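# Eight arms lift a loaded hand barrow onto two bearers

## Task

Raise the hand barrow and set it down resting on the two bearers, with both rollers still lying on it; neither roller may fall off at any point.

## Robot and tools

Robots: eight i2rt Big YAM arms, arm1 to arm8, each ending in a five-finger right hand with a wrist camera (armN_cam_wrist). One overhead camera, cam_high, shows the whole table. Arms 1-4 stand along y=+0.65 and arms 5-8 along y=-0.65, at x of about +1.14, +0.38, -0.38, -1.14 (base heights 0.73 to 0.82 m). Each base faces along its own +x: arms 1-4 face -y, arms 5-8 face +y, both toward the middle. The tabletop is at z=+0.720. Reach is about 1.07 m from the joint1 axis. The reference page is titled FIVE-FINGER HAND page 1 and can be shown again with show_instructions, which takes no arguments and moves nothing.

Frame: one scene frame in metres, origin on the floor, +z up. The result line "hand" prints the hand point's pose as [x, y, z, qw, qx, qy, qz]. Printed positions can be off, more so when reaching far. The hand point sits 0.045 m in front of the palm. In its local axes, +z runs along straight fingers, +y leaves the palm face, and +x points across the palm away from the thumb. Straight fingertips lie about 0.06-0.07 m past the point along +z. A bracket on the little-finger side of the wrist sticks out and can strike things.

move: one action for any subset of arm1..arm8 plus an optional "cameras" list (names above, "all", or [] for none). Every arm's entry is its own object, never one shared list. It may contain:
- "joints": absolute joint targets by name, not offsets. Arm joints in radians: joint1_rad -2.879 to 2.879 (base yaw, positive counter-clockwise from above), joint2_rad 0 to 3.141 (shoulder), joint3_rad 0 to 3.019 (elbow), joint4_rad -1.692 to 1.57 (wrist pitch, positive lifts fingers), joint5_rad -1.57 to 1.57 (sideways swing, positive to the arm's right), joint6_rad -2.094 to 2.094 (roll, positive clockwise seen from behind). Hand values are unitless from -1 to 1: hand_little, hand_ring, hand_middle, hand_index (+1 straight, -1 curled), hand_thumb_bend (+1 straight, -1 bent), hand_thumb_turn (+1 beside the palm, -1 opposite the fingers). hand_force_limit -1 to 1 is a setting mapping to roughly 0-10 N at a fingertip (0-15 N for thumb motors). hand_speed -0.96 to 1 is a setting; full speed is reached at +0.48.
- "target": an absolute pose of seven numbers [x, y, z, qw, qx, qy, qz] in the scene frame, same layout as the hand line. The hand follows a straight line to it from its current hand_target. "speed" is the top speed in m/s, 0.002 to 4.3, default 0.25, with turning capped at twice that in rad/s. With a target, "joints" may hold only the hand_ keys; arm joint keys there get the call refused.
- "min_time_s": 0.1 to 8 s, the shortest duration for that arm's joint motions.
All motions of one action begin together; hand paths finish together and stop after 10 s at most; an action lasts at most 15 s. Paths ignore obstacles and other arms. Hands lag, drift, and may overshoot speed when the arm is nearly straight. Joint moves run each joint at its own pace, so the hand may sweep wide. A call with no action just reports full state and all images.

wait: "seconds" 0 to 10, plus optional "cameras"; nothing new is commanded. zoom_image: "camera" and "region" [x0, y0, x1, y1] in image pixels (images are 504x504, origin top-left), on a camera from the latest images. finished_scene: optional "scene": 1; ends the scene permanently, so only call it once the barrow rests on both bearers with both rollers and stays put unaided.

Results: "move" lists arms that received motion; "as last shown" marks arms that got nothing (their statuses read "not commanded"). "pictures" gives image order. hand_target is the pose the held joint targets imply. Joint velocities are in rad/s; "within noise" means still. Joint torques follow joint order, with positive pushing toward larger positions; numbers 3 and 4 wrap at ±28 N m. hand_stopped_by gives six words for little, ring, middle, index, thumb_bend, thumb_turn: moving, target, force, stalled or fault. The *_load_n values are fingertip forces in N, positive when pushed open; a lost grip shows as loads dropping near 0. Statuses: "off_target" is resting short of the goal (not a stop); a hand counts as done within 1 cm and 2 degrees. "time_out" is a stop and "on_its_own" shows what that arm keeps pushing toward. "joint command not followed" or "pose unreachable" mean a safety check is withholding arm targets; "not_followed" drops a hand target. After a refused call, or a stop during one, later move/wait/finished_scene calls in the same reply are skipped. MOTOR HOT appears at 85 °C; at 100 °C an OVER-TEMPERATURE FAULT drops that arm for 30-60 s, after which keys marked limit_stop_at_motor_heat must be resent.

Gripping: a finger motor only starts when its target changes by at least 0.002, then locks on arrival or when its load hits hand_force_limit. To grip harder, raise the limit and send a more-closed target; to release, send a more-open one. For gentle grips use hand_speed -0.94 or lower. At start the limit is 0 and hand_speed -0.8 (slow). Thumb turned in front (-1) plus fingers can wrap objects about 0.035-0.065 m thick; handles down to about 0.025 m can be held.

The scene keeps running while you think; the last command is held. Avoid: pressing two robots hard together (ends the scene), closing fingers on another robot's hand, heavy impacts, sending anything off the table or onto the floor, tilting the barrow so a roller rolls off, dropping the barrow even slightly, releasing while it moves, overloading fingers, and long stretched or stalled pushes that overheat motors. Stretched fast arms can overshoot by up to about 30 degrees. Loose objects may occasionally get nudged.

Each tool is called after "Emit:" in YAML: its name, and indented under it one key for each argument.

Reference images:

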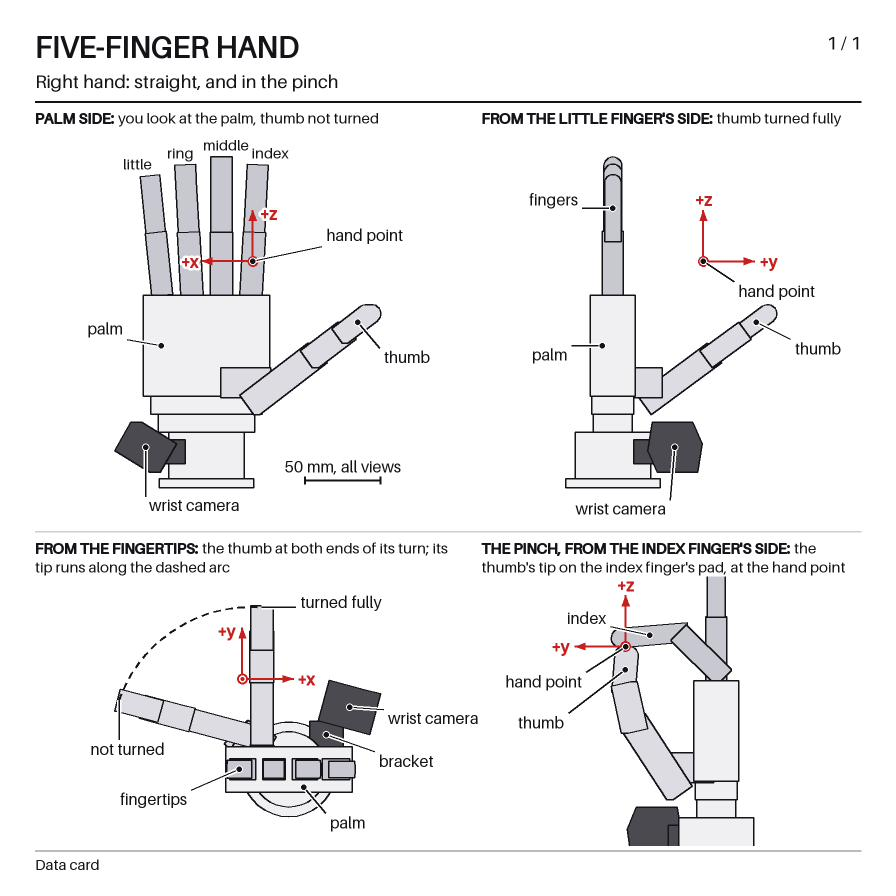

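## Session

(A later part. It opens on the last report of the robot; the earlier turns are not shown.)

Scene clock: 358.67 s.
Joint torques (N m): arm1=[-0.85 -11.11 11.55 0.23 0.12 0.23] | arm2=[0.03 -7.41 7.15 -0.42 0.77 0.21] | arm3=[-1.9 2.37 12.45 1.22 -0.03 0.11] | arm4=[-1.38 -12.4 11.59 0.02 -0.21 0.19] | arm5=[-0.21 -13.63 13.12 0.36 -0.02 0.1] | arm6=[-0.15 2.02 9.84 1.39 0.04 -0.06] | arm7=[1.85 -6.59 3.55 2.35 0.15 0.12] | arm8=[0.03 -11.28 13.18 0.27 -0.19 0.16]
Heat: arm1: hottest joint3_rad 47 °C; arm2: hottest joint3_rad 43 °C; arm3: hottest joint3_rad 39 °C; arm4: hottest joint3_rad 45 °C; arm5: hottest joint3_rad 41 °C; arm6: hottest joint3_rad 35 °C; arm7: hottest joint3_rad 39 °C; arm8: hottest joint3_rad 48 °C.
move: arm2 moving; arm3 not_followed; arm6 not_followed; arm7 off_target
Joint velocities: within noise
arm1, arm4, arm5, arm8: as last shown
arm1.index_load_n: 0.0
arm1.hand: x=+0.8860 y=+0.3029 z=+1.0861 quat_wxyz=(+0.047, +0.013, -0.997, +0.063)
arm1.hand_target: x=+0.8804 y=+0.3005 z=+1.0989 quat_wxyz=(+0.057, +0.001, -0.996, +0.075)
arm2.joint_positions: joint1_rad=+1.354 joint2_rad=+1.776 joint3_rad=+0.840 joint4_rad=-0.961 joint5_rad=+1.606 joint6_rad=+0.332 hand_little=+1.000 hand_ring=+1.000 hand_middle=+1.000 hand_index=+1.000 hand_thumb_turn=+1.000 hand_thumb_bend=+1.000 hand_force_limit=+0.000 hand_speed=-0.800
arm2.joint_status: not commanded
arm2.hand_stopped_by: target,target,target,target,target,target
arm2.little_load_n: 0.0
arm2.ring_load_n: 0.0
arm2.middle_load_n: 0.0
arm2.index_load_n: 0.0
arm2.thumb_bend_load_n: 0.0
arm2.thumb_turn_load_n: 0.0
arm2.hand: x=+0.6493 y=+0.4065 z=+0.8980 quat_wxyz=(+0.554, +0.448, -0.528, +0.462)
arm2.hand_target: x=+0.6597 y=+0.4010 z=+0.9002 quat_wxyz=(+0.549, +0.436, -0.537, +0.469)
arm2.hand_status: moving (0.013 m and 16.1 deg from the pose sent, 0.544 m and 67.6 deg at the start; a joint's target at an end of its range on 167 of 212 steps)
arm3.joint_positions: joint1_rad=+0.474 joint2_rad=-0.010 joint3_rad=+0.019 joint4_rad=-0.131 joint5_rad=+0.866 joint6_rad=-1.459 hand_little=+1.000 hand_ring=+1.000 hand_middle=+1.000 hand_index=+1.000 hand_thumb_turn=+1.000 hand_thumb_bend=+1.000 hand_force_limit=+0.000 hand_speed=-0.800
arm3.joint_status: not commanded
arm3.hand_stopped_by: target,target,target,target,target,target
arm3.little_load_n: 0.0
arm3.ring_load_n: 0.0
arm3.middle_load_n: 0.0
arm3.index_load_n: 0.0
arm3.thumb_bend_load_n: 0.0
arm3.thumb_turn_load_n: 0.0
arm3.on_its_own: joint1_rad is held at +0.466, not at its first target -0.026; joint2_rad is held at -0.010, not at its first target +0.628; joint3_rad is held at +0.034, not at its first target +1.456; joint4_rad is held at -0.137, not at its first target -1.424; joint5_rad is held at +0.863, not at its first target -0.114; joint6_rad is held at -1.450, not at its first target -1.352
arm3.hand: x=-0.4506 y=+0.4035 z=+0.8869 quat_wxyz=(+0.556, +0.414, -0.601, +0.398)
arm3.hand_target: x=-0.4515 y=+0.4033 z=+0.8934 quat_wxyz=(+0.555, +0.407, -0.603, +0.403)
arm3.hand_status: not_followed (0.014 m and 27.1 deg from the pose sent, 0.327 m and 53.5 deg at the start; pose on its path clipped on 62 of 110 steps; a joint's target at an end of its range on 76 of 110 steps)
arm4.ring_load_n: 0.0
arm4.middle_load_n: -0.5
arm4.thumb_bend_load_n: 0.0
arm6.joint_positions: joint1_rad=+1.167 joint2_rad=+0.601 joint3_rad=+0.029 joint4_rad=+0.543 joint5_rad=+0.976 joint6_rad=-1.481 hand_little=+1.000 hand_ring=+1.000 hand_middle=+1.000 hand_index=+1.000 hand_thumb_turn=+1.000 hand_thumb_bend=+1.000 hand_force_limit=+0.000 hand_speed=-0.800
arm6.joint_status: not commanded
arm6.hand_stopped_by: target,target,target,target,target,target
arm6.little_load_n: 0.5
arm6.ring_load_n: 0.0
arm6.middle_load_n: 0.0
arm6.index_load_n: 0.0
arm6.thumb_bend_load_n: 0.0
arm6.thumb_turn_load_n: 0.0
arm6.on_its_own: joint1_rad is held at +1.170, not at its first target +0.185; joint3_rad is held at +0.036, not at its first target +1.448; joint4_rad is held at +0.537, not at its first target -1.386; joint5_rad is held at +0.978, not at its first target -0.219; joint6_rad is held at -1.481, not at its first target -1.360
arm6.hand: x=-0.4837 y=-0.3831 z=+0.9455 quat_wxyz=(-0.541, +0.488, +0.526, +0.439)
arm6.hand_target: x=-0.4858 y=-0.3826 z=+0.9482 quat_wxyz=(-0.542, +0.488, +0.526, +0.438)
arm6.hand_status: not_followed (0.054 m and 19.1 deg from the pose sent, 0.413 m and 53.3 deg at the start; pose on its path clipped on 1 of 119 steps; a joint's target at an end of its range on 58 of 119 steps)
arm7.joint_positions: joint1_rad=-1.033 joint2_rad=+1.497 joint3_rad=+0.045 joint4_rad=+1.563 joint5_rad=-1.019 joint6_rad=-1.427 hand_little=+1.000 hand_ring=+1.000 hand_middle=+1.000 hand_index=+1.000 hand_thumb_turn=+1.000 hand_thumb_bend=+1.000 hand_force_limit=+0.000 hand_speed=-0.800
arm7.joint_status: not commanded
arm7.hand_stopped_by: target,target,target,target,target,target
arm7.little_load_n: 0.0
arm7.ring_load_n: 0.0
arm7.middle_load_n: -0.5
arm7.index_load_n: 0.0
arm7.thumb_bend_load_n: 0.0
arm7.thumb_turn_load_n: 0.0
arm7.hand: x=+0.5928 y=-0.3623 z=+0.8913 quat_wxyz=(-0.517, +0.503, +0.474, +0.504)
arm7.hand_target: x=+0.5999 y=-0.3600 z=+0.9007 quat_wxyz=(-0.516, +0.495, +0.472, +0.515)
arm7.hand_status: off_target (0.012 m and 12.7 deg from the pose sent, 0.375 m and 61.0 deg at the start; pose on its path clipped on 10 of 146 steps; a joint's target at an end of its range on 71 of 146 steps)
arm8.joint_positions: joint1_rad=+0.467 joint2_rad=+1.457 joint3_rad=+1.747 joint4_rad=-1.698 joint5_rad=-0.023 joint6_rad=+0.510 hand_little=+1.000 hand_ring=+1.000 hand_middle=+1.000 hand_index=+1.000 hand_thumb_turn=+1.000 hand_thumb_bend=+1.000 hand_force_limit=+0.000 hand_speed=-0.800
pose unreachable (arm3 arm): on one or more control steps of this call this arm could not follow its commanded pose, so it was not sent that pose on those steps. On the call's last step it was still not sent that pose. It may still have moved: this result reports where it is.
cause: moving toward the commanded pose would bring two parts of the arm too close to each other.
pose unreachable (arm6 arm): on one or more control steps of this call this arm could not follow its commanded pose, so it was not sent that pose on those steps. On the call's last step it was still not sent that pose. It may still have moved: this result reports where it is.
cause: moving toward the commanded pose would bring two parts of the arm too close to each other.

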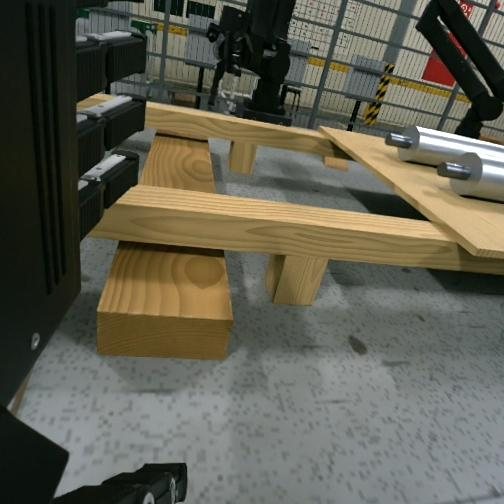

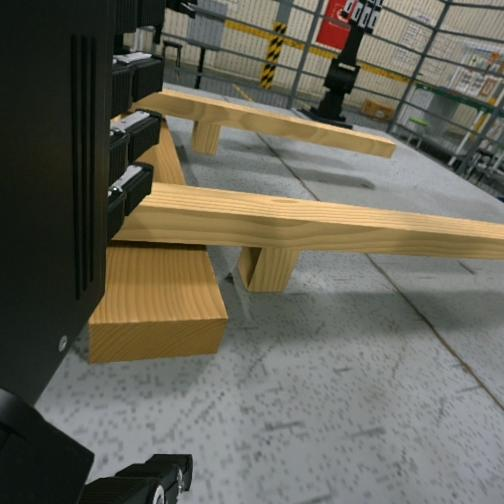

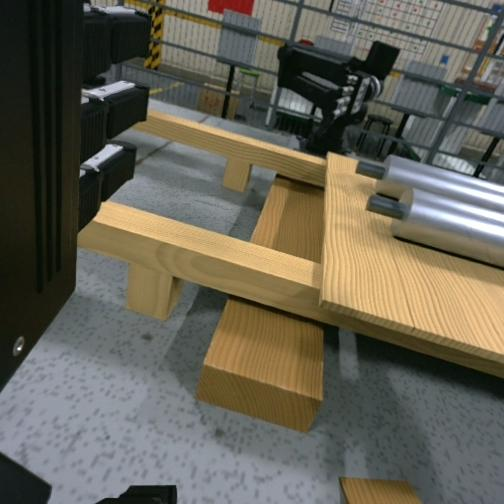

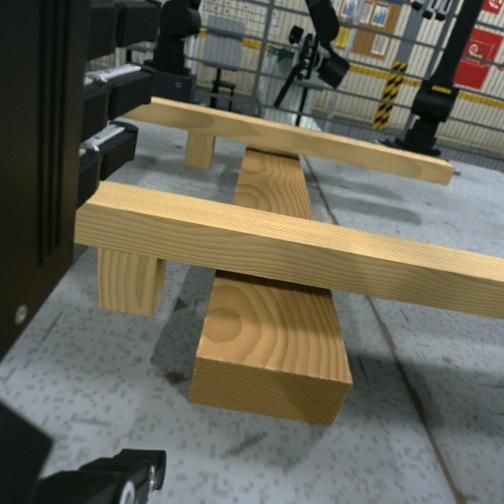

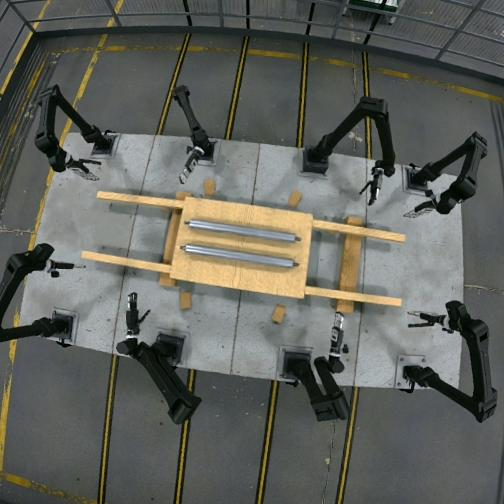

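Emit:
move:
  arm2: {"joints":{"joint1_rad":-0.15,"joint2_rad":0.9,"joint3_rad":1.5,"joint4_rad":-1.5,"joint5_rad":0.0,"joint6_rad":-0.3},"min_time_s":4}
  arm3: {"joints":{"joint1_rad":0.1,"joint2_rad":0.9,"joint3_rad":1.5,"joint4_rad":-1.5,"joint5_rad":0.0,"joint6_rad":0.1},"min_time_s":4}
  arm6: {"joints":{"joint1_rad":-0.1,"joint2_rad":0.9,"joint3_rad":1.5,"joint4_rad":-1.5,"joint5_rad":0.0,"joint6_rad":-0.1},"min_time_s":4}
  arm7: {"joints":{"joint1_rad":0.15,"joint2_rad":0.9,"joint3_rad":1.5,"joint4_rad":-1.5,"joint5_rad":0.0,"joint6_rad":0.2},"min_time_s":4}
  cameras: ["cam_high"]

Emit:
move:
  arm2: {"target":[0.25,0.22,1.03,0,0,1,0],"speed":0.3}
  arm3: {"target":[-0.30,0.22,1.03,0,0,1,0],"speed":0.3}
  arm6: {"target":[-0.30,-0.17,1.03,0,1,0,0],"speed":0.3}
  arm7: {"target":[0.25,-0.17,1.03,0,1,0,0],"speed":0.3}
  cameras: ["arm2_cam_wrist","arm3_cam_wrist","arm6_cam_wrist","arm7_cam_wrist"]

Scene clock: 630.27 s.
Joint torques (N m): arm1=[0.15 -10.58 11.43 0.32 0.16 0.18] | arm2=[-0.09 0.09 11.03 1.11 -0.13 -0.11] | arm3=[-1.67 -3.37 14.35 0.84 -0.09 0.17] | arm4=[-1.44 -12.16 11.69 -0.02 -0.2 0.18] | arm5=[-0.21 -13.39 13.04 0.35 -0.02 0.11] | arm6=[-1.08 -0.56 13.31 1.21 -0.16 0.05] | arm7=[2.26 -3.66 11.38 1.25 0.04 0.16] | arm8=[0.03 -11.22 13.18 0.28 -0.19 0.16]
Heat: arm1: hottest joint3_rad 52 °C; arm2: hottest joint3_rad 41 °C; arm3: hottest joint3_rad 46 °C; arm4: hottest joint3_rad 50 °C; arm5: hottest joint3_rad 44 °C; arm6: hottest joint3_rad 39 °C; arm7: hottest joint3_rad 35 °C; arm8: hottest joint3_rad 54 °C.
move: arm2 done; arm3 done; arm6 done; arm7 done
Joint velocities: within noise
arm1, arm4, arm5, arm8: as last shown
arm2.joint_positions: joint1_rad=-0.138 joint2_rad=+0.895 joint3_rad=+1.455 joint4_rad=-1.493 joint5_rad=+0.002 joint6_rad=-0.283 hand_little=+1.000 hand_ring=+1.000 hand_middle=+1.000 hand_index=+1.000 hand_thumb_turn=+1.000 hand_thumb_bend=+1.000 hand_force_limit=+0.000 hand_speed=-0.800
arm2.joint_status: all done
arm2.hand_stopped_by: target,target,target,target,target,target
arm2.little_load_n: 0.0
arm2.ring_load_n: 0.0
arm2.middle_load_n: 0.0
arm2.index_load_n: 0.0
arm2.thumb_bend_load_n: 0.0
arm2.thumb_turn_load_n: -0.5
arm2.hand: x=+0.3686 y=+0.3902 z=+1.2335 quat_wxyz=(+0.069, +0.086, -0.945, +0.309)
arm2.hand_target: x=+0.3648 y=+0.3890 z=+1.2509 quat_wxyz=(+0.076, +0.088, -0.939, +0.324)
arm2.hand_status: not commanded
arm3.joint_positions: joint1_rad=+0.108 joint2_rad=+0.895 joint3_rad=+1.443 joint4_rad=-1.493 joint5_rad=+0.004 joint6_rad=+0.089 hand_little=+1.000 hand_ring=+1.000 hand_middle=+1.000 hand_index=+1.000 hand_thumb_turn=+1.000 hand_thumb_bend=+1.000 hand_force_limit=+0.000 hand_speed=-0.800
arm3.joint_status: all done
arm3.hand_stopped_by: target,target,target,target,target,target
arm3.little_load_n: 0.0
arm3.ring_load_n: -0.5
arm3.middle_load_n: 0.0
arm3.index_load_n: 0.0
arm3.thumb_bend_load_n: 0.0
arm3.thumb_turn_load_n: 0.0
arm3.hand: x=-0.2972 y=+0.3819 z=+1.1482 quat_wxyz=(-0.029, +0.035, -0.952, +0.303)
arm3.hand_target: x=-0.2973 y=+0.3790 z=+1.1710 quat_wxyz=(-0.034, +0.026, -0.945, +0.324)
arm3.hand_status: not commanded
arm4.middle_load_n: 0.0
arm6.joint_positions: joint1_rad=-0.091 joint2_rad=+0.892 joint3_rad=+1.453 joint4_rad=-1.494 joint5_rad=+0.002 joint6_rad=-0.111 hand_little=+1.000 hand_ring=+1.000 hand_middle=+1.000 hand_index=+1.000 hand_thumb_turn=+1.000 hand_thumb_bend=+1.000 hand_force_limit=+0.000 hand_speed=-0.800
arm6.joint_status: all done
arm6.hand_stopped_by: target,target,target,target,target,target
arm6.little_load_n: 0.0
arm6.ring_load_n: 0.0
arm6.middle_load_n: 0.0
arm6.index_load_n: 0.0
arm6.thumb_bend_load_n: 0.0
arm6.thumb_turn_load_n: 0.0
arm6.hand: x=-0.3707 y=-0.3728 z=+1.2101 quat_wxyz=(-0.305, +0.951, -0.015, +0.041)
arm6.hand_target: x=-0.3690 y=-0.3695 z=+1.2276 quat_wxyz=(-0.320, +0.946, -0.023, +0.042)
arm6.hand_status: not commanded
arm7.joint_positions: joint1_rad=+0.145 joint2_rad=+0.894 joint3_rad=+1.458 joint4_rad=-1.494 joint5_rad=-0.003 joint6_rad=+0.184 hand_little=+1.000 hand_ring=+1.000 hand_middle=+1.000 hand_index=+1.000 hand_thumb_turn=+1.000 hand_thumb_bend=+1.000 hand_force_limit=+0.000 hand_speed=-0.800
arm7.joint_status: all done
arm7.hand_stopped_by: target,target,target,target,target,target
arm7.little_load_n: 0.0
arm7.ring_load_n: 0.0
arm7.middle_load_n: -0.5
arm7.index_load_n: 0.0
arm7.thumb_bend_load_n: 0.0
arm7.thumb_turn_load_n: 0.0
arm7.hand: x=+0.2936 y=-0.3741 z=+1.1954 quat_wxyz=(-0.304, +0.951, -0.021, -0.049)
arm7.hand_target: x=+0.2915 y=-0.3722 z=+1.2120 quat_wxyz=(-0.317, +0.946, -0.026, -0.053)
arm7.hand_status: not commanded
arm8.ring_load_n: -0.5
arm8.middle_load_n: -0.5
arm8.thumb_turn_load_n: -0.5

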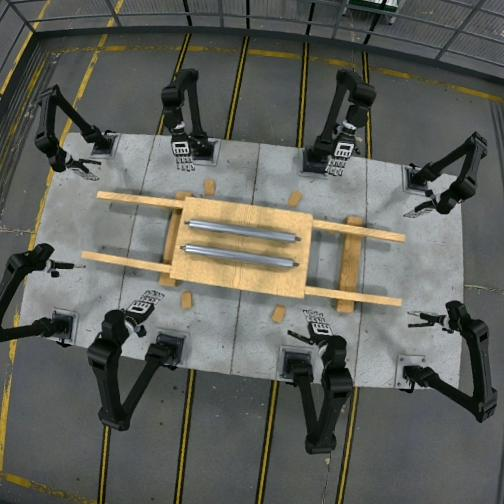

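Scene clock: 632.37 s.
Joint torques (N m): arm1=[-0.44 -10.58 11.33 0.1 0.16 0.22] | arm2=[0.15 -12.04 11.77 -0.27 -0.01 0.07] | arm3=[-1.96 -16.5 14.35 -0.36 -0.1 0.04] | arm4=[-1.32 -12.28 11.73 0.03 -0.23 0.22] | arm5=[-0.26 -13.68 13.04 0.39 -0.02 0.1] | arm6=[-1.2 -13.98 13.52 0.13 0.01 -0.14] | arm7=[2.73 -18.61 12.01 0.14 -0.11 -0.13] | arm8=[0.03 -11.22 13.18 0.28 -0.19 0.17]
Heat: arm1: hottest joint3_rad 52 °C; arm2: hottest joint3_rad 41 °C; arm3: hottest joint3_rad 47 °C; arm4: hottest joint3_rad 50 °C; arm5: hottest joint3_rad 44 °C; arm6: hottest joint3_rad 39 °C; arm7: hottest joint3_rad 35 °C; arm8: hottest joint3_rad 54 °C.
move: arm2 off_target; arm3 off_target; arm6 off_target; arm7 off_target
Joint velocities: within noise
arm1, arm4, arm5, arm8: as last shown
arm1.thumb_bend_load_n: -0.5
arm2.joint_positions: joint1_rad=-0.343 joint2_rad=+1.731 joint3_rad=+1.612 joint4_rad=-1.523 joint5_rad=-0.014 joint6_rad=-0.321 hand_little=+1.000 hand_ring=+1.000 hand_middle=+1.000 hand_index=+1.000 hand_thumb_turn=+1.000 hand_thumb_bend=+1.000 hand_force_limit=+0.000 hand_speed=-0.800
arm2.joint_status: not commanded
arm2.hand_stopped_by: target,target,target,target,target,target
arm2.little_load_n: 0.0
arm2.ring_load_n: 0.0
arm2.middle_load_n: 0.0
arm2.index_load_n: 0.0
arm2.thumb_bend_load_n: 0.0
arm2.thumb_turn_load_n: 0.0
arm2.hand: x=+0.2586 y=+0.2313 z=+1.0054 quat_wxyz=(-0.010, +0.005, -1.000, -0.029)
arm2.hand_target: x=+0.2503 y=+0.2212 z=+1.0299 quat_wxyz=(+0.000, +0.000, -1.000, +0.000)
arm2.hand_status: off_target (0.028 m and 3.6 deg from the pose sent, 0.291 m and 38.3 deg at the start)
arm3.joint_positions: joint1_rad=+0.045 joint2_rad=+1.626 joint3_rad=+1.710 joint4_rad=-1.690 joint5_rad=-0.014 joint6_rad=+0.089 hand_little=+1.000 hand_ring=+1.000 hand_middle=+1.000 hand_index=+1.000 hand_thumb_turn=+1.000 hand_thumb_bend=+1.000 hand_force_limit=+0.000 hand_speed=-0.800
arm3.joint_status: not commanded
arm3.hand_stopped_by: target,target,target,target,target,target
arm3.little_load_n: 0.0
arm3.ring_load_n: 0.0
arm3.middle_load_n: -0.5
arm3.index_load_n: 0.0
arm3.thumb_bend_load_n: 0.0
arm3.thumb_turn_load_n: 0.0
arm3.hand: x=-0.2987 y=+0.2293 z=+1.0024 quat_wxyz=(+0.002, +0.003, -1.000, -0.020)
arm3.hand_target: x=-0.3001 y=+0.2216 z=+1.0291 quat_wxyz=(-0.002, +0.000, -1.000, +0.013)
arm3.hand_status: off_target (0.029 m and 2.4 deg from the pose sent, 0.200 m and 35.7 deg at the start; a joint's target at an end of its range on 28 of 63 steps)
arm6.joint_positions: joint1_rad=-0.155 joint2_rad=+1.784 joint3_rad=+1.770 joint4_rad=-1.603 joint5_rad=-0.005 joint6_rad=-0.204 hand_little=+1.000 hand_ring=+1.000 hand_middle=+1.000 hand_index=+1.000 hand_thumb_turn=+1.000 hand_thumb_bend=+1.000 hand_force_limit=+0.000 hand_speed=-0.800
arm6.joint_status: not commanded
arm6.hand_stopped_by: target,target,target,target,target,target
arm6.little_load_n: 0.0
arm6.ring_load_n: 0.0
arm6.middle_load_n: 0.0
arm6.index_load_n: 0.0
arm6.thumb_bend_load_n: 0.0
arm6.thumb_turn_load_n: 0.0
arm6.hand: x=-0.3077 y=-0.1787 z=+1.0058 quat_wxyz=(+0.028, +1.000, -0.001, -0.007)
arm6.hand_target: x=-0.3002 y=-0.1711 z=+1.0299 quat_wxyz=(+0.000, +1.000, +0.000, +0.000)
arm6.hand_status: off_target (0.027 m and 3.3 deg from the pose sent, 0.280 m and 35.9 deg at the start)
arm7.joint_positions: joint1_rad=+0.170 joint2_rad=+1.772 joint3_rad=+1.820 joint4_rad=-1.658 joint5_rad=-0.002 joint6_rad=+0.185 hand_little=+1.000 hand_ring=+1.000 hand_middle=+1.000 hand_index=+1.000 hand_thumb_turn=+1.000 hand_thumb_bend=+1.000 hand_force_limit=+0.000 hand_speed=-0.800
arm7.joint_status: not commanded
arm7.hand_stopped_by: target,target,target,target,target,target
arm7.little_load_n: 0.0
arm7.ring_load_n: 0.0
arm7.middle_load_n: 0.0
arm7.index_load_n: 0.0
arm7.thumb_bend_load_n: 0.0
arm7.thumb_turn_load_n: 0.0
arm7.hand: x=+0.2551 y=-0.1779 z=+1.0072 quat_wxyz=(+0.027, +1.000, -0.011, +0.006)
arm7.hand_target: x=+0.2502 y=-0.1710 z=+1.0299 quat_wxyz=(+0.000, +1.000, +0.000, +0.000)
arm7.hand_status: off_target (0.025 m and 3.4 deg from the pose sent, 0.266 m and 35.9 deg at the start)
arm8.ring_load_n: 0.0
arm8.middle_load_n: 0.0

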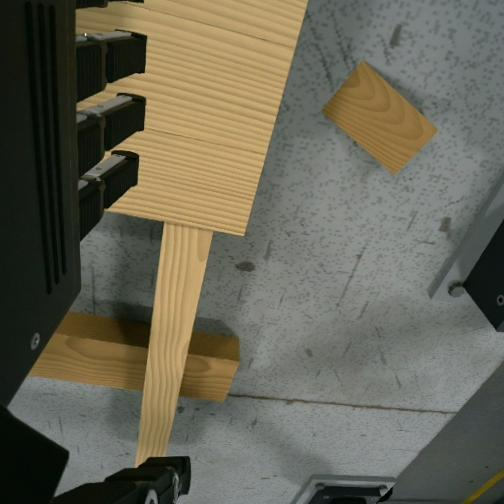

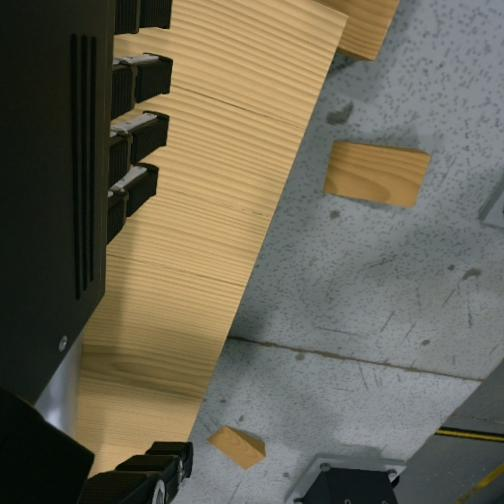

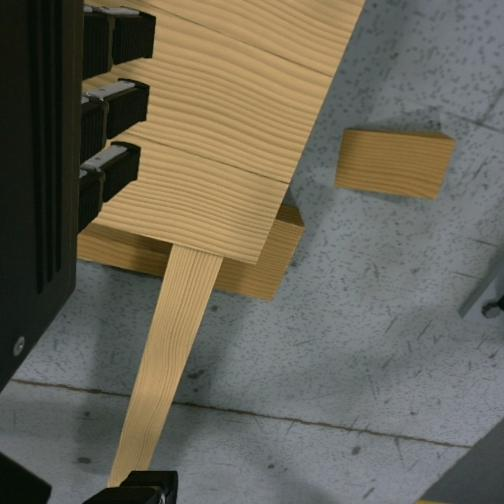

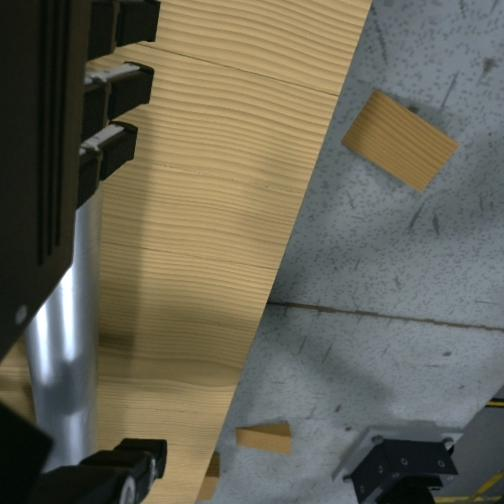

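Emit:
move:
  arm2: {"target":[0.25,0.06,1.06,0,0,1,0],"speed":0.3}
  arm6: {"target":[-0.30,0.0,1.06,0,1,0,0],"speed":0.3}
  cameras: ["arm2_cam_wrist","arm6_cam_wrist"]

Scene clock: 689.17 s.
Joint torques (N m): arm1=[-0.73 -11.28 11.41 0.12 0.11 0.13] | arm2=[0.09 -15.91 8.01 0.24 -0.04 0.05] | arm3=[-1.96 -16.15 14.35 -0.38 -0.1 0.04] | arm4=[-1.08 -12.22 11.52 -0.03 -0.2 0.2] | arm5=[-0.32 -13.63 13.03 0.32 -0.01 0.11] | arm6=[-0.15 -17.38 13.74 0.55 -0.14 0.05] | arm7=[2.84 -19.19 12.04 0.14 -0.12 -0.11] | arm8=[0.03 -11.28 13.16 0.27 -0.19 0.17]
Heat: arm1: hottest joint3_rad 53 °C; arm2: hottest joint3_rad 49 °C; arm3: hottest joint3_rad 54 °C; arm4: hottest joint3_rad 51 °C; arm5: hottest joint3_rad 45 °C; arm6: hottest joint3_rad 41 °C; arm7: hottest joint3_rad 46 °C; arm8: hottest joint3_rad 55 °C.
move: arm2 not_followed; arm6 off_target
Joint velocities: within noise
arm1, arm3, arm4, arm5, arm8: as last shown
arm1.thumb_bend_load_n: 0.0
arm2.joint_positions: joint1_rad=-0.303 joint2_rad=+2.013 joint3_rad=+2.109 joint4_rad=-1.664 joint5_rad=-0.015 joint6_rad=-0.285 hand_little=+1.000 hand_ring=+1.000 hand_middle=+1.000 hand_index=+1.000 hand_thumb_turn=+1.000 hand_thumb_bend=+1.000 hand_force_limit=+0.000 hand_speed=-0.800
arm2.joint_status: not commanded
arm2.hand_stopped_by: target,target,target,target,target,target
arm2.little_load_n: 0.0
arm2.ring_load_n: 0.0
arm2.middle_load_n: 0.0
arm2.index_load_n: 0.0
arm2.thumb_bend_load_n: 0.0
arm2.thumb_turn_load_n: 0.0
arm2.on_its_own: joint2_rad is held at +1.991, not at its first target +1.713; joint3_rad is held at +2.107, not at its first target +1.665; joint4_rad is held at -1.664, not at its first target -1.532
arm2.hand: x=+0.2474 y=+0.1133 z=+1.0325 quat_wxyz=(+0.001, +0.007, -1.000, +0.006)
arm2.hand_target: x=+0.2431 y=+0.1170 z=+1.0436 quat_wxyz=(+0.004, +0.004, -1.000, +0.015)
arm2.hand_status: not_followed (0.060 m and 1.1 deg from the pose sent, 0.180 m and 3.6 deg at the start; a joint's target at an end of its range on 32 of 46 steps)
arm3.middle_load_n: 0.0
arm6.joint_positions: joint1_rad=-0.122 joint2_rad=+2.166 joint3_rad=+2.502 joint4_rad=-1.701 joint5_rad=-0.009 joint6_rad=-0.165 hand_little=+1.000 hand_ring=+1.000 hand_middle=+1.000 hand_index=+1.000 hand_thumb_turn=+1.000 hand_thumb_bend=+1.000 hand_force_limit=+0.000 hand_speed=-0.800
arm6.joint_status: not commanded
arm6.hand_stopped_by: target,target,target,target,target,target
arm6.little_load_n: 0.0
arm6.ring_load_n: 0.0
arm6.middle_load_n: 0.0
arm6.index_load_n: 0.0
arm6.thumb_bend_load_n: 0.0
arm6.thumb_turn_load_n: 0.0
arm6.hand: x=-0.2975 y=-0.0077 z=+1.0435 quat_wxyz=(-0.096, +0.995, -0.002, +0.013)
arm6.hand_target: x=-0.3002 y=-0.0013 z=+1.0593 quat_wxyz=(-0.115, +0.993, -0.005, +0.015)
arm6.hand_status: off_target (0.018 m and 11.1 deg from the pose sent, 0.187 m and 3.4 deg at the start; a joint's target at an end of its range on 36 of 46 steps)
arm7.joint_positions: joint1_rad=+0.170 joint2_rad=+1.772 joint3_rad=+1.820 joint4_rad=-1.658 joint5_rad=-0.002 joint6_rad=+0.185 hand_little=+1.000 hand_ring=+1.000 hand_middle=+1.000 hand_index=+1.000 hand_thumb_turn=+1.000 hand_thumb_bend=+1.000 hand_force_limit=+0.000 hand_speed=-0.800
arm7.joint_status: not commanded
arm7.hand_stopped_by: target,target,target,target,target,target
arm7.little_load_n: 0.0
arm7.ring_load_n: 0.0
arm7.middle_load_n: 0.0
arm7.index_load_n: 0.0
arm7.thumb_bend_load_n: 0.0
arm7.thumb_turn_load_n: 0.0
arm7.hand: x=+0.2551 y=-0.1779 z=+1.0072 quat_wxyz=(+0.027, +1.000, -0.011, +0.006)
arm7.hand_target: x=+0.2502 y=-0.1710 z=+1.0299 quat_wxyz=(+0.000, +1.000, +0.000, +0.000)
arm7.hand_status: not commanded
arm8.thumb_turn_load_n: 0.0
pose unreachable (arm2 arm): on one or more control steps of this call this arm could not follow its commanded pose, so it was not sent that pose on those steps. On the call's last step it was still not sent that pose. It may still have moved: this result reports where it is.
cause: moving toward the commanded pose would bring a part of the arm too close to another arm (this arm's hand and a part of the arm7 arm, at the place that arm is still heading or pushing toward).

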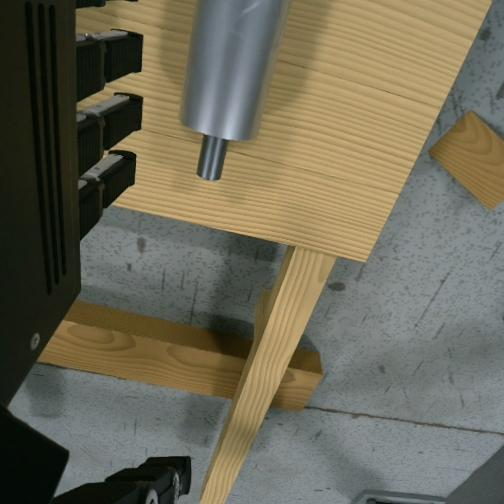

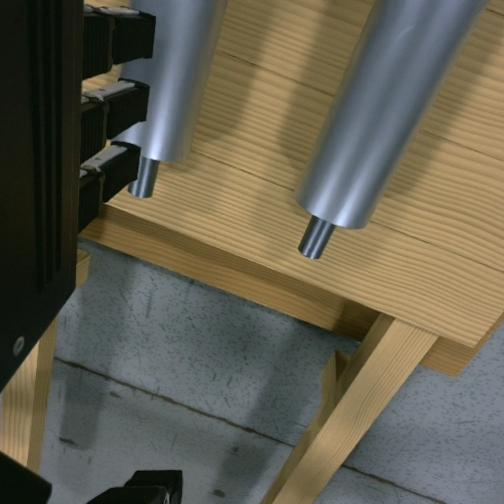

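Emit:
move:
  arm1: {"target":[0.925,0.145,0.92,0,0.01,1,0],"speed":0.25,"joints":{"hand_speed":0.2,"hand_little":0.35,"hand_ring":0.35,"hand_middle":0.35,"hand_index":0.35,"hand_thumb_turn":-1}}
  arm4: {"target":[-0.912,0.176,0.92,0,0.01,1,0],"speed":0.25,"joints":{"hand_speed":0.2,"hand_little":0.35,"hand_ring":0.35,"hand_middle":0.35,"hand_index":0.35,"hand_thumb_turn":-1}}
  arm5: {"target":[-0.963,-0.128,0.92,0,1,-0.01,0],"speed":0.25,"joints":{"hand_speed":0.2,"hand_little":0.35,"hand_ring":0.35,"hand_middle":0.35,"hand_index":0.35,"hand_thumb_turn":-1}}
  arm8: {"target":[0.868,-0.159,0.92,0,1,-0.01,0],"speed":0.25,"joints":{"hand_speed":0.2,"hand_little":0.35,"hand_ring":0.35,"hand_middle":0.35,"hand_index":0.35,"hand_thumb_turn":-1}}
  arm2: {"target":[0.195,0.190,1.03,0,0.01,1,0],"speed":0.25}
  arm3: {"target":[-0.22,0.197,1.03,0,0.01,1,0],"speed":0.25}
  arm6: {"target":[-0.285,-0.147,1.03,0,1,-0.01,0],"speed":0.25}
  arm7: {"target":[0.125,-0.160,1.03,0,1,-0.01,0],"speed":0.25}
  cameras: ["all"]

Scene clock: 800.20 s.
Joint torques (N m): arm1=[1.32 -16.03 11.54 0.27 -0.03 0.18] | arm2=[0.32 -14.21 7.76 0.59 -0.03 -0.11] | arm3=[-1.67 -14.97 14.53 -0.14 0.06 0.15] | arm4=[0.32 -16.5 7.56 0.09 -0.03 0.03] | arm5=[0.73 -18.14 8.83 0.36 0.14 0.02] | arm6=[-1.14 -16.26 9.02 0.77 0 -0.13] | arm7=[2.37 -18.26 12.26 0.14 -0.03 0.15] | arm8=[0.62 -18.37 9.02 0.14 -0.03 0.09]
Heat: arm1: hottest joint3_rad 54 °C; arm2: hottest joint3_rad 44 °C; arm3: hottest joint3_rad 58 °C; arm4: hottest joint3_rad 51 °C; arm5: hottest joint3_rad 46 °C; arm6: hottest joint3_rad 49 °C; arm7: hottest joint3_rad 51 °C; arm8: hottest joint3_rad 56 °C.
move: arm1 off_target; arm2 done; arm3 off_target; arm4 not_followed; arm5 not_followed; arm6 off_target; arm7 off_target; arm8 not_followed
Joint velocities: within noise
arm1.joint_positions: joint1_rad=-0.424 joint2_rad=+1.960 joint3_rad=+1.896 joint4_rad=-1.532 joint5_rad=+0.004 joint6_rad=-0.407 hand_little=+0.350 hand_ring=+0.350 hand_middle=+0.350 hand_index=+0.350 hand_thumb_turn=-1.000 hand_thumb_bend=+1.000 hand_force_limit=+0.000 hand_speed=+0.200
arm1.joint_status: all done
arm1.hand_stopped_by: target,target,target,target,target,target
arm1.little_load_n: 0.0
arm1.ring_load_n: 0.0
arm1.middle_load_n: 0.0
arm1.index_load_n: 0.0
arm1.thumb_bend_load_n: 0.0
arm1.thumb_turn_load_n: 0.0
arm1.hand: x=+0.9245 y=+0.1587 z=+0.9132 quat_wxyz=(-0.004, -0.007, -1.000, -0.014)
arm1.hand_target: x=+0.9252 y=+0.1455 z=+0.9200 quat_wxyz=(+0.000, -0.010, -1.000, +0.000)
arm1.hand_status: off_target (0.015 m and 1.7 deg from the pose sent, 0.233 m and 9.4 deg at the start)
arm2.joint_positions: joint1_rad=-0.421 joint2_rad=+1.871 joint3_rad=+1.855 joint4_rad=-1.592 joint5_rad=-0.013 joint6_rad=-0.360 hand_little=+1.000 hand_ring=+1.000 hand_middle=+1.000 hand_index=+1.000 hand_thumb_turn=+1.000 hand_thumb_bend=+1.000 hand_force_limit=+0.000 hand_speed=-0.800
arm2.joint_status: not commanded
arm2.hand_stopped_by: target,target,target,target,target,target
arm2.little_load_n: 0.0
arm2.ring_load_n: 0.0
arm2.middle_load_n: 0.0
arm2.index_load_n: 0.0
arm2.thumb_bend_load_n: 0.0
arm2.thumb_turn_load_n: 0.0
arm2.hand: x=+0.2002 y=+0.1872 z=+1.0215 quat_wxyz=(-0.005, -0.014, -1.000, -0.012)
arm2.hand_target: x=+0.1951 y=+0.1899 z=+1.0300 quat_wxyz=(+0.000, -0.010, -1.000, +0.000)
arm2.hand_status: done (0.010 m and 1.6 deg from the pose sent, 0.093 m and 2.1 deg at the start)
arm3.joint_positions: joint1_rad=+0.186 joint2_rad=+1.679 joint3_rad=+1.816 joint4_rad=-1.692 joint5_rad=-0.022 joint6_rad=+0.244 hand_little=+1.000 hand_ring=+1.000 hand_middle=+1.000 hand_index=+1.000 hand_thumb_turn=+1.000 hand_thumb_bend=+1.000 hand_force_limit=+0.000 hand_speed=-0.800
arm3.joint_status: not commanded
arm3.hand_stopped_by: target,target,target,target,target,target
arm3.little_load_n: 0.0
arm3.ring_load_n: 0.0
arm3.middle_load_n: 0.0
arm3.index_load_n: -0.5
arm3.thumb_bend_load_n: 0.0
arm3.thumb_turn_load_n: 0.0
arm3.hand: x=-0.2220 y=+0.2106 z=+1.0133 quat_wxyz=(-0.005, -0.004, -1.000, +0.002)
arm3.hand_target: x=-0.2203 y=+0.1981 z=+1.0294 quat_wxyz=(-0.009, -0.011, -1.000, +0.024)
arm3.hand_status: off_target (0.022 m and 0.9 deg from the pose sent, 0.089 m and 2.8 deg at the start; a joint's target at an end of its range on 75 of 77 steps)
arm4.joint_positions: joint1_rad=+0.349 joint2_rad=+1.753 joint3_rad=+1.681 joint4_rad=-1.506 joint5_rad=-0.021 joint6_rad=+0.401 hand_little=+0.350 hand_ring=+0.350 hand_middle=+0.350 hand_index=+0.350 hand_thumb_turn=-1.000 hand_thumb_bend=+1.000 hand_force_limit=+0.000 hand_speed=+0.200
arm4.joint_status: all done
arm4.hand_stopped_by: target,target,target,target,target,target
arm4.little_load_n: 0.0
arm4.ring_load_n: 0.0
arm4.middle_load_n: 0.0
arm4.index_load_n: 0.0
arm4.thumb_bend_load_n: 0.0
arm4.thumb_turn_load_n: 0.0
arm4.on_its_own: joint1_rad is held at +0.349, not at its first target +0.459; joint2_rad is held at +1.753, not at its first target +1.459; joint4_rad is held at -1.507, not at its first target -1.679; joint6_rad is held at +0.401, not at its first target +0.493
arm4.hand: x=-0.9032 y=+0.2089 z=+0.9383 quat_wxyz=(-0.002, -0.014, -1.000, -0.007)
arm4.hand_target: x=-0.9032 y=+0.2089 z=+0.9383 quat_wxyz=(-0.002, -0.014, -1.000, -0.007)
arm4.hand_status: not_followed (0.039 m and 1.0 deg from the pose sent, 0.211 m and 8.7 deg at the start)
arm5.joint_positions: joint1_rad=-0.424 joint2_rad=+1.867 joint3_rad=+1.827 joint4_rad=-1.546 joint5_rad=+0.022 joint6_rad=-0.381 hand_little=+0.350 hand_ring=+0.350 hand_middle=+0.350 hand_index=+0.350 hand_thumb_turn=-1.000 hand_thumb_bend=+1.000 hand_force_limit=+0.000 hand_speed=+0.200
arm5.joint_status: all done
arm5.hand_stopped_by: target,target,target,target,target,target
arm5.little_load_n: 0.0
arm5.ring_load_n: 0.0
arm5.middle_load_n: 0.0
arm5.index_load_n: 0.0
arm5.thumb_bend_load_n: 0.0
arm5.thumb_turn_load_n: 0.0
arm5.on_its_own: joint1_rad is held at -0.424, not at its first target -0.646; joint2_rad is held at +1.867, not at its first target +1.569; joint4_rad is held at -1.546, not at its first target -1.709; joint6_rad is held at -0.381, not at its first target -0.603
arm5.hand: x=-0.9517 y=-0.1769 z=+0.9416 quat_wxyz=(+0.007, +1.000, +0.003, +0.001)
arm5.hand_target: x=-0.9517 y=-0.1769 z=+0.9416 quat_wxyz=(+0.007, +1.000, +0.003, +0.001)
arm5.hand_status: not_followed (0.055 m and 1.7 deg from the pose sent, 0.252 m and 8.0 deg at the start)
arm6.joint_positions: joint1_rad=-0.175 joint2_rad=+1.873 joint3_rad=+1.931 joint4_rad=-1.653 joint5_rad=-0.005 joint6_rad=-0.203 hand_little=+1.000 hand_ring=+1.000 hand_middle=+1.000 hand_index=+1.000 hand_thumb_turn=+1.000 hand_thumb_bend=+1.000 hand_force_limit=+0.000 hand_speed=-0.800
arm6.joint_status: not commanded
arm6.hand_stopped_by: target,target,target,target,target,target
arm6.little_load_n: 0.0
arm6.ring_load_n: 0.0
arm6.middle_load_n: 0.0
arm6.index_load_n: 0.0
arm6.thumb_bend_load_n: 0.0
arm6.thumb_turn_load_n: 0.0
arm6.hand: x=-0.2901 y=-0.1448 z=+1.0165 quat_wxyz=(+0.018, +1.000, -0.011, -0.005)
arm6.hand_target: x=-0.2850 y=-0.1471 z=+1.0299 quat_wxyz=(+0.000, +1.000, -0.010, +0.000)
arm6.hand_status: off_target (0.015 m and 2.1 deg from the pose sent, 0.140 m and 11.1 deg at the start)
arm7.joint_positions: joint1_rad=+0.380 joint2_rad=+1.858 joint3_rad=+1.974 joint4_rad=-1.679 joint5_rad=-0.005 joint6_rad=+0.384 hand_little=+1.000 hand_ring=+1.000 hand_middle=+1.000 hand_index=+1.000 hand_thumb_turn=+1.000 hand_thumb_bend=+1.000 hand_force_limit=+0.000 hand_speed=-0.800
arm7.joint_status: not commanded
arm7.hand_stopped_by: target,target,target,target,target,target
arm7.little_load_n: 0.0
arm7.ring_load_n: 0.0
arm7.middle_load_n: 0.0
arm7.index_load_n: 0.0
arm7.thumb_bend_load_n: 0.0
arm7.thumb_turn_load_n: 0.0
arm7.hand: x=+0.1321 y=-0.1703 z=+1.0161 quat_wxyz=(+0.005, +1.000, -0.006, -0.001)
arm7.hand_target: x=+0.1254 y=-0.1609 z=+1.0297 quat_wxyz=(-0.012, +1.000, -0.011, -0.007)
arm7.hand_status: off_target (0.019 m and 0.8 deg from the pose sent, 0.133 m and 3.2 deg at the start; pose on its path clipped on 5 of 77 steps; a joint's target at an end of its range on 45 of 77 steps)
arm8.joint_positions: joint1_rad=+0.382 joint2_rad=+1.836 joint3_rad=+1.784 joint4_rad=-1.557 joint5_rad=-0.004 joint6_rad=+0.458 hand_little=+0.350 hand_ring=+0.350 hand_middle=+0.350 hand_index=+0.350 hand_thumb_turn=-1.000 hand_thumb_bend=+1.000 hand_force_limit=+0.000 hand_speed=+0.200
arm8.joint_status: all done
arm8.hand_stopped_by: target,target,target,target,target,target
arm8.little_load_n: 0.0
arm8.ring_load_n: 0.0
arm8.middle_load_n: 0.0
arm8.index_load_n: 0.0
arm8.thumb_bend_load_n: 0.0
arm8.thumb_turn_load_n: 0.0
arm8.on_its_own: joint1_rad is held at +0.381, not at its first target +0.459; joint2_rad is held at +1.836, not at its first target +1.464; joint4_rad is held at -1.557, not at its first target -1.705; joint6_rad is held at +0.458, not at its first target +0.518
arm8.hand: x=+0.8748 y=-0.1954 z=+0.9224 quat_wxyz=(+0.019, +1.000, -0.014, +0.005)
arm8.hand_target: x=+0.8748 y=-0.1954 z=+0.9224 quat_wxyz=(+0.019, +1.000, -0.014, +0.005)
arm8.hand_status: not_followed (0.037 m and 2.3 deg from the pose sent, 0.223 m and 9.5 deg at the start)
pictures: arm1_cam_wrist, arm2_cam_wrist, arm3_cam_wrist, arm4_cam_wrist, arm5_cam_wrist, arm6_cam_wrist, arm7_cam_wrist, arm8_cam_wrist, cam_high
led back after a hold (arm1 arm): the arm was led back toward your command in small steps, so it may still be short of it.
led back after a hold (arm3 arm): the arm was led back toward your command in small steps, so it may still be short of it.
led back after a hold (arm7 arm): the arm was led back toward your command in small steps, so it may still be short of it.
pose unreachable (arm1 arm): on one or more control steps of this call this arm could not follow its commanded pose, so it was not sent that pose on those steps. It may still have moved: this result reports where it is.
cause: moving toward the commanded pose would bring a part of the arm too close to another arm (the arm8 arm, along the way the arms are being sent, or toward where that arm still pushes).
pose unreachable (arm3 arm): on one or more control steps of this call this arm could not follow its commanded pose, so it was not sent that pose on those steps. It may still have moved: this result reports where it is.
cause: moving toward the commanded pose would bring a part of the arm too close to another arm (the arm6 arm, where that arm stood when this arm was held).
pose unreachable (arm4 arm): on one or more control steps of this call this arm could not follow its commanded pose, so it was not sent that pose on those steps. On the call's last step it was still not sent that pose. It may still have moved: this result reports where it is.
cause: moving toward the commanded pose would bring a part of the arm too close to another arm (the arm5 arm, along the way the arms are being sent, or toward where that arm still pushes).
pose unreachable (arm5 arm): on one or more control steps of this call this arm could not follow its commanded pose, so it was not sent that pose on those steps. On the call's last step it was still not sent that pose. It may still have moved: this result reports where it is.
cause: moving toward the commanded pose would bring a part of the arm too close to another arm (the arm4 arm, along the way the arms are being sent, or toward where that arm still pushes).
pose unreachable (arm7 arm): on one or more control steps of this call this arm could not follow its commanded pose, so it was not sent that pose on those steps. It may still have moved: this result reports where it is.
cause: moving toward the commanded pose would bring a part of the arm too close to another arm (the arm2 arm, where that arm stood when this arm was held).
pose unreachable (arm8 arm): on one or more control steps of this call this arm could not follow its commanded pose, so it was not sent that pose on those steps. On the call's last step it was still not sent that pose. It may still have moved: this result reports where it is.
cause: moving toward the commanded pose would bring a part of the arm too close to another arm (the arm1 arm, along the way the arms are being sent, or toward where that arm still pushes).

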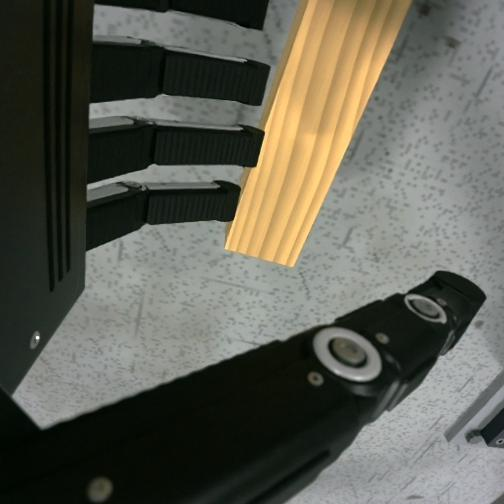

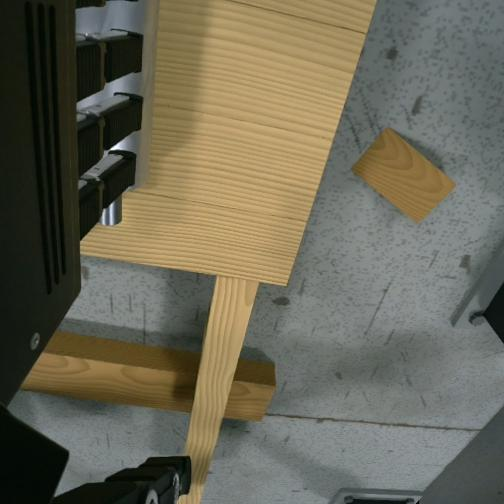

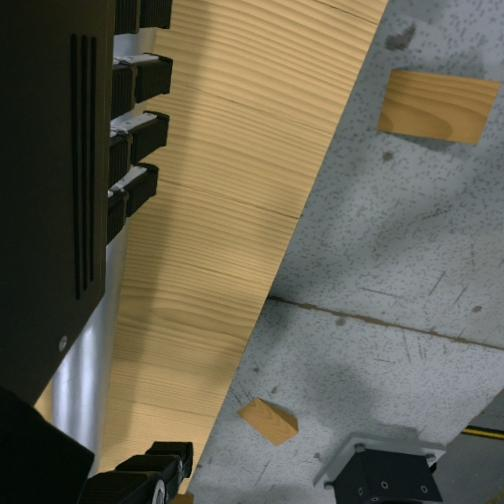

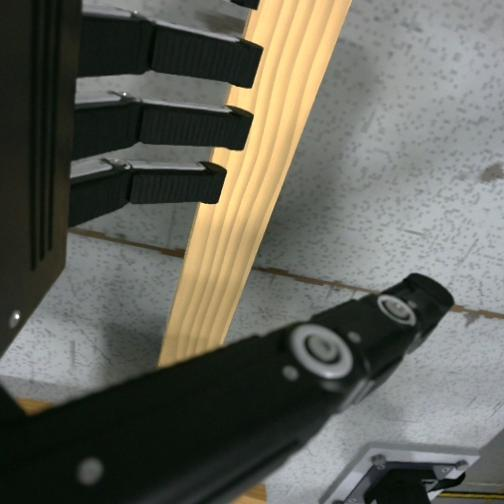

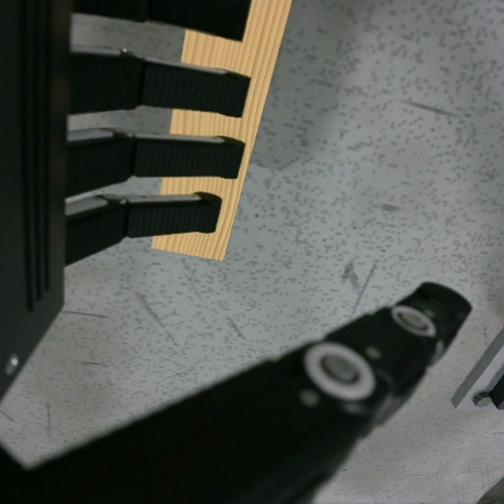

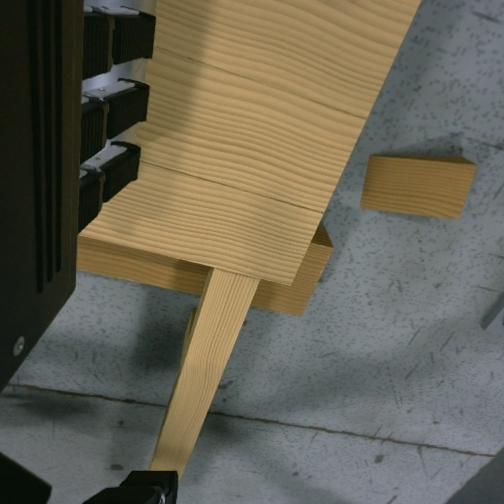

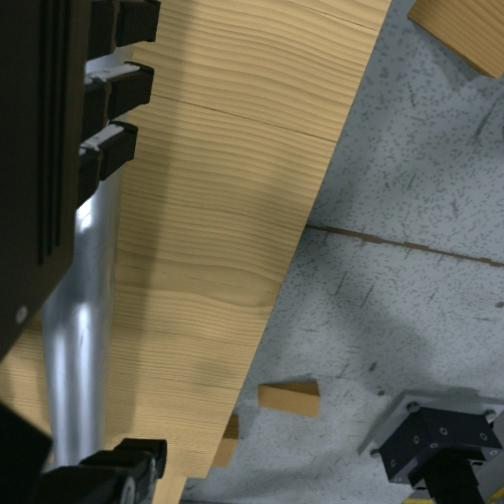

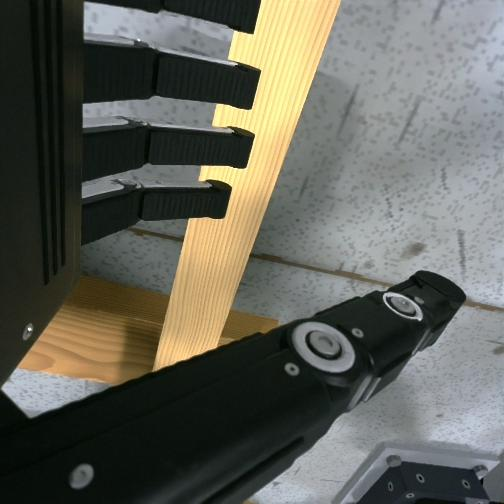

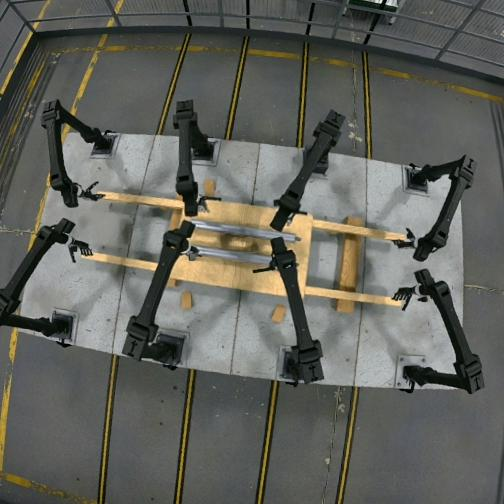

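Emit:
zoom_image:
  camera: "arm5_cam_wrist"
  region: [100, 0, 350, 300]

Emit:
zoom_image:
  camera: "arm8_cam_wrist"
  region: [100, 0, 400, 400]

Emit:
zoom_image:
  camera: "arm4_cam_wrist"
  region: [100, 0, 400, 400]

Emit:
zoom_image:
  camera: "arm1_cam_wrist"
  region: [150, 0, 450, 400]

Scaled by 1.680 from the camera's image (finer frame: 720x720).

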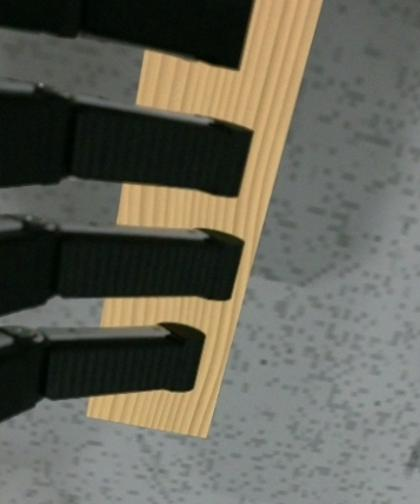

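Scaled by 1.260 from the camera's image (finer frame: 720x720).

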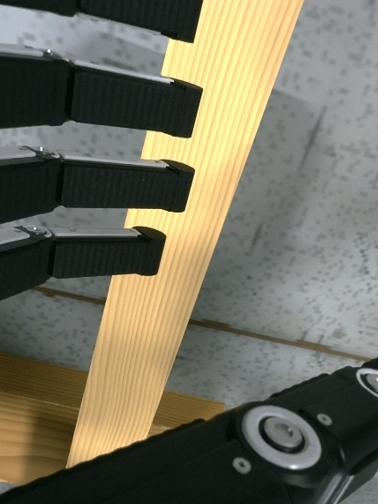

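Scaled by 1.260 from the camera's image (finer frame: 720x720).

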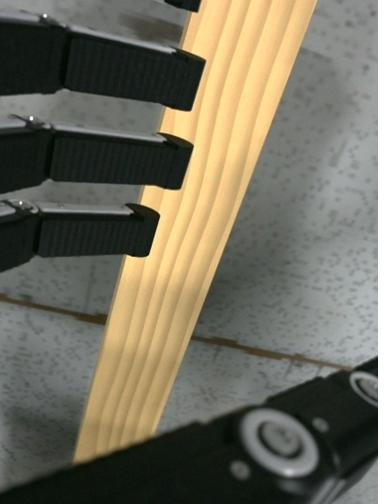

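Scaled by 1.260 from the camera's image (finer frame: 720x720).

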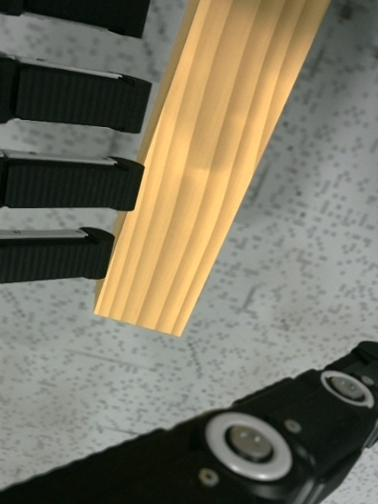

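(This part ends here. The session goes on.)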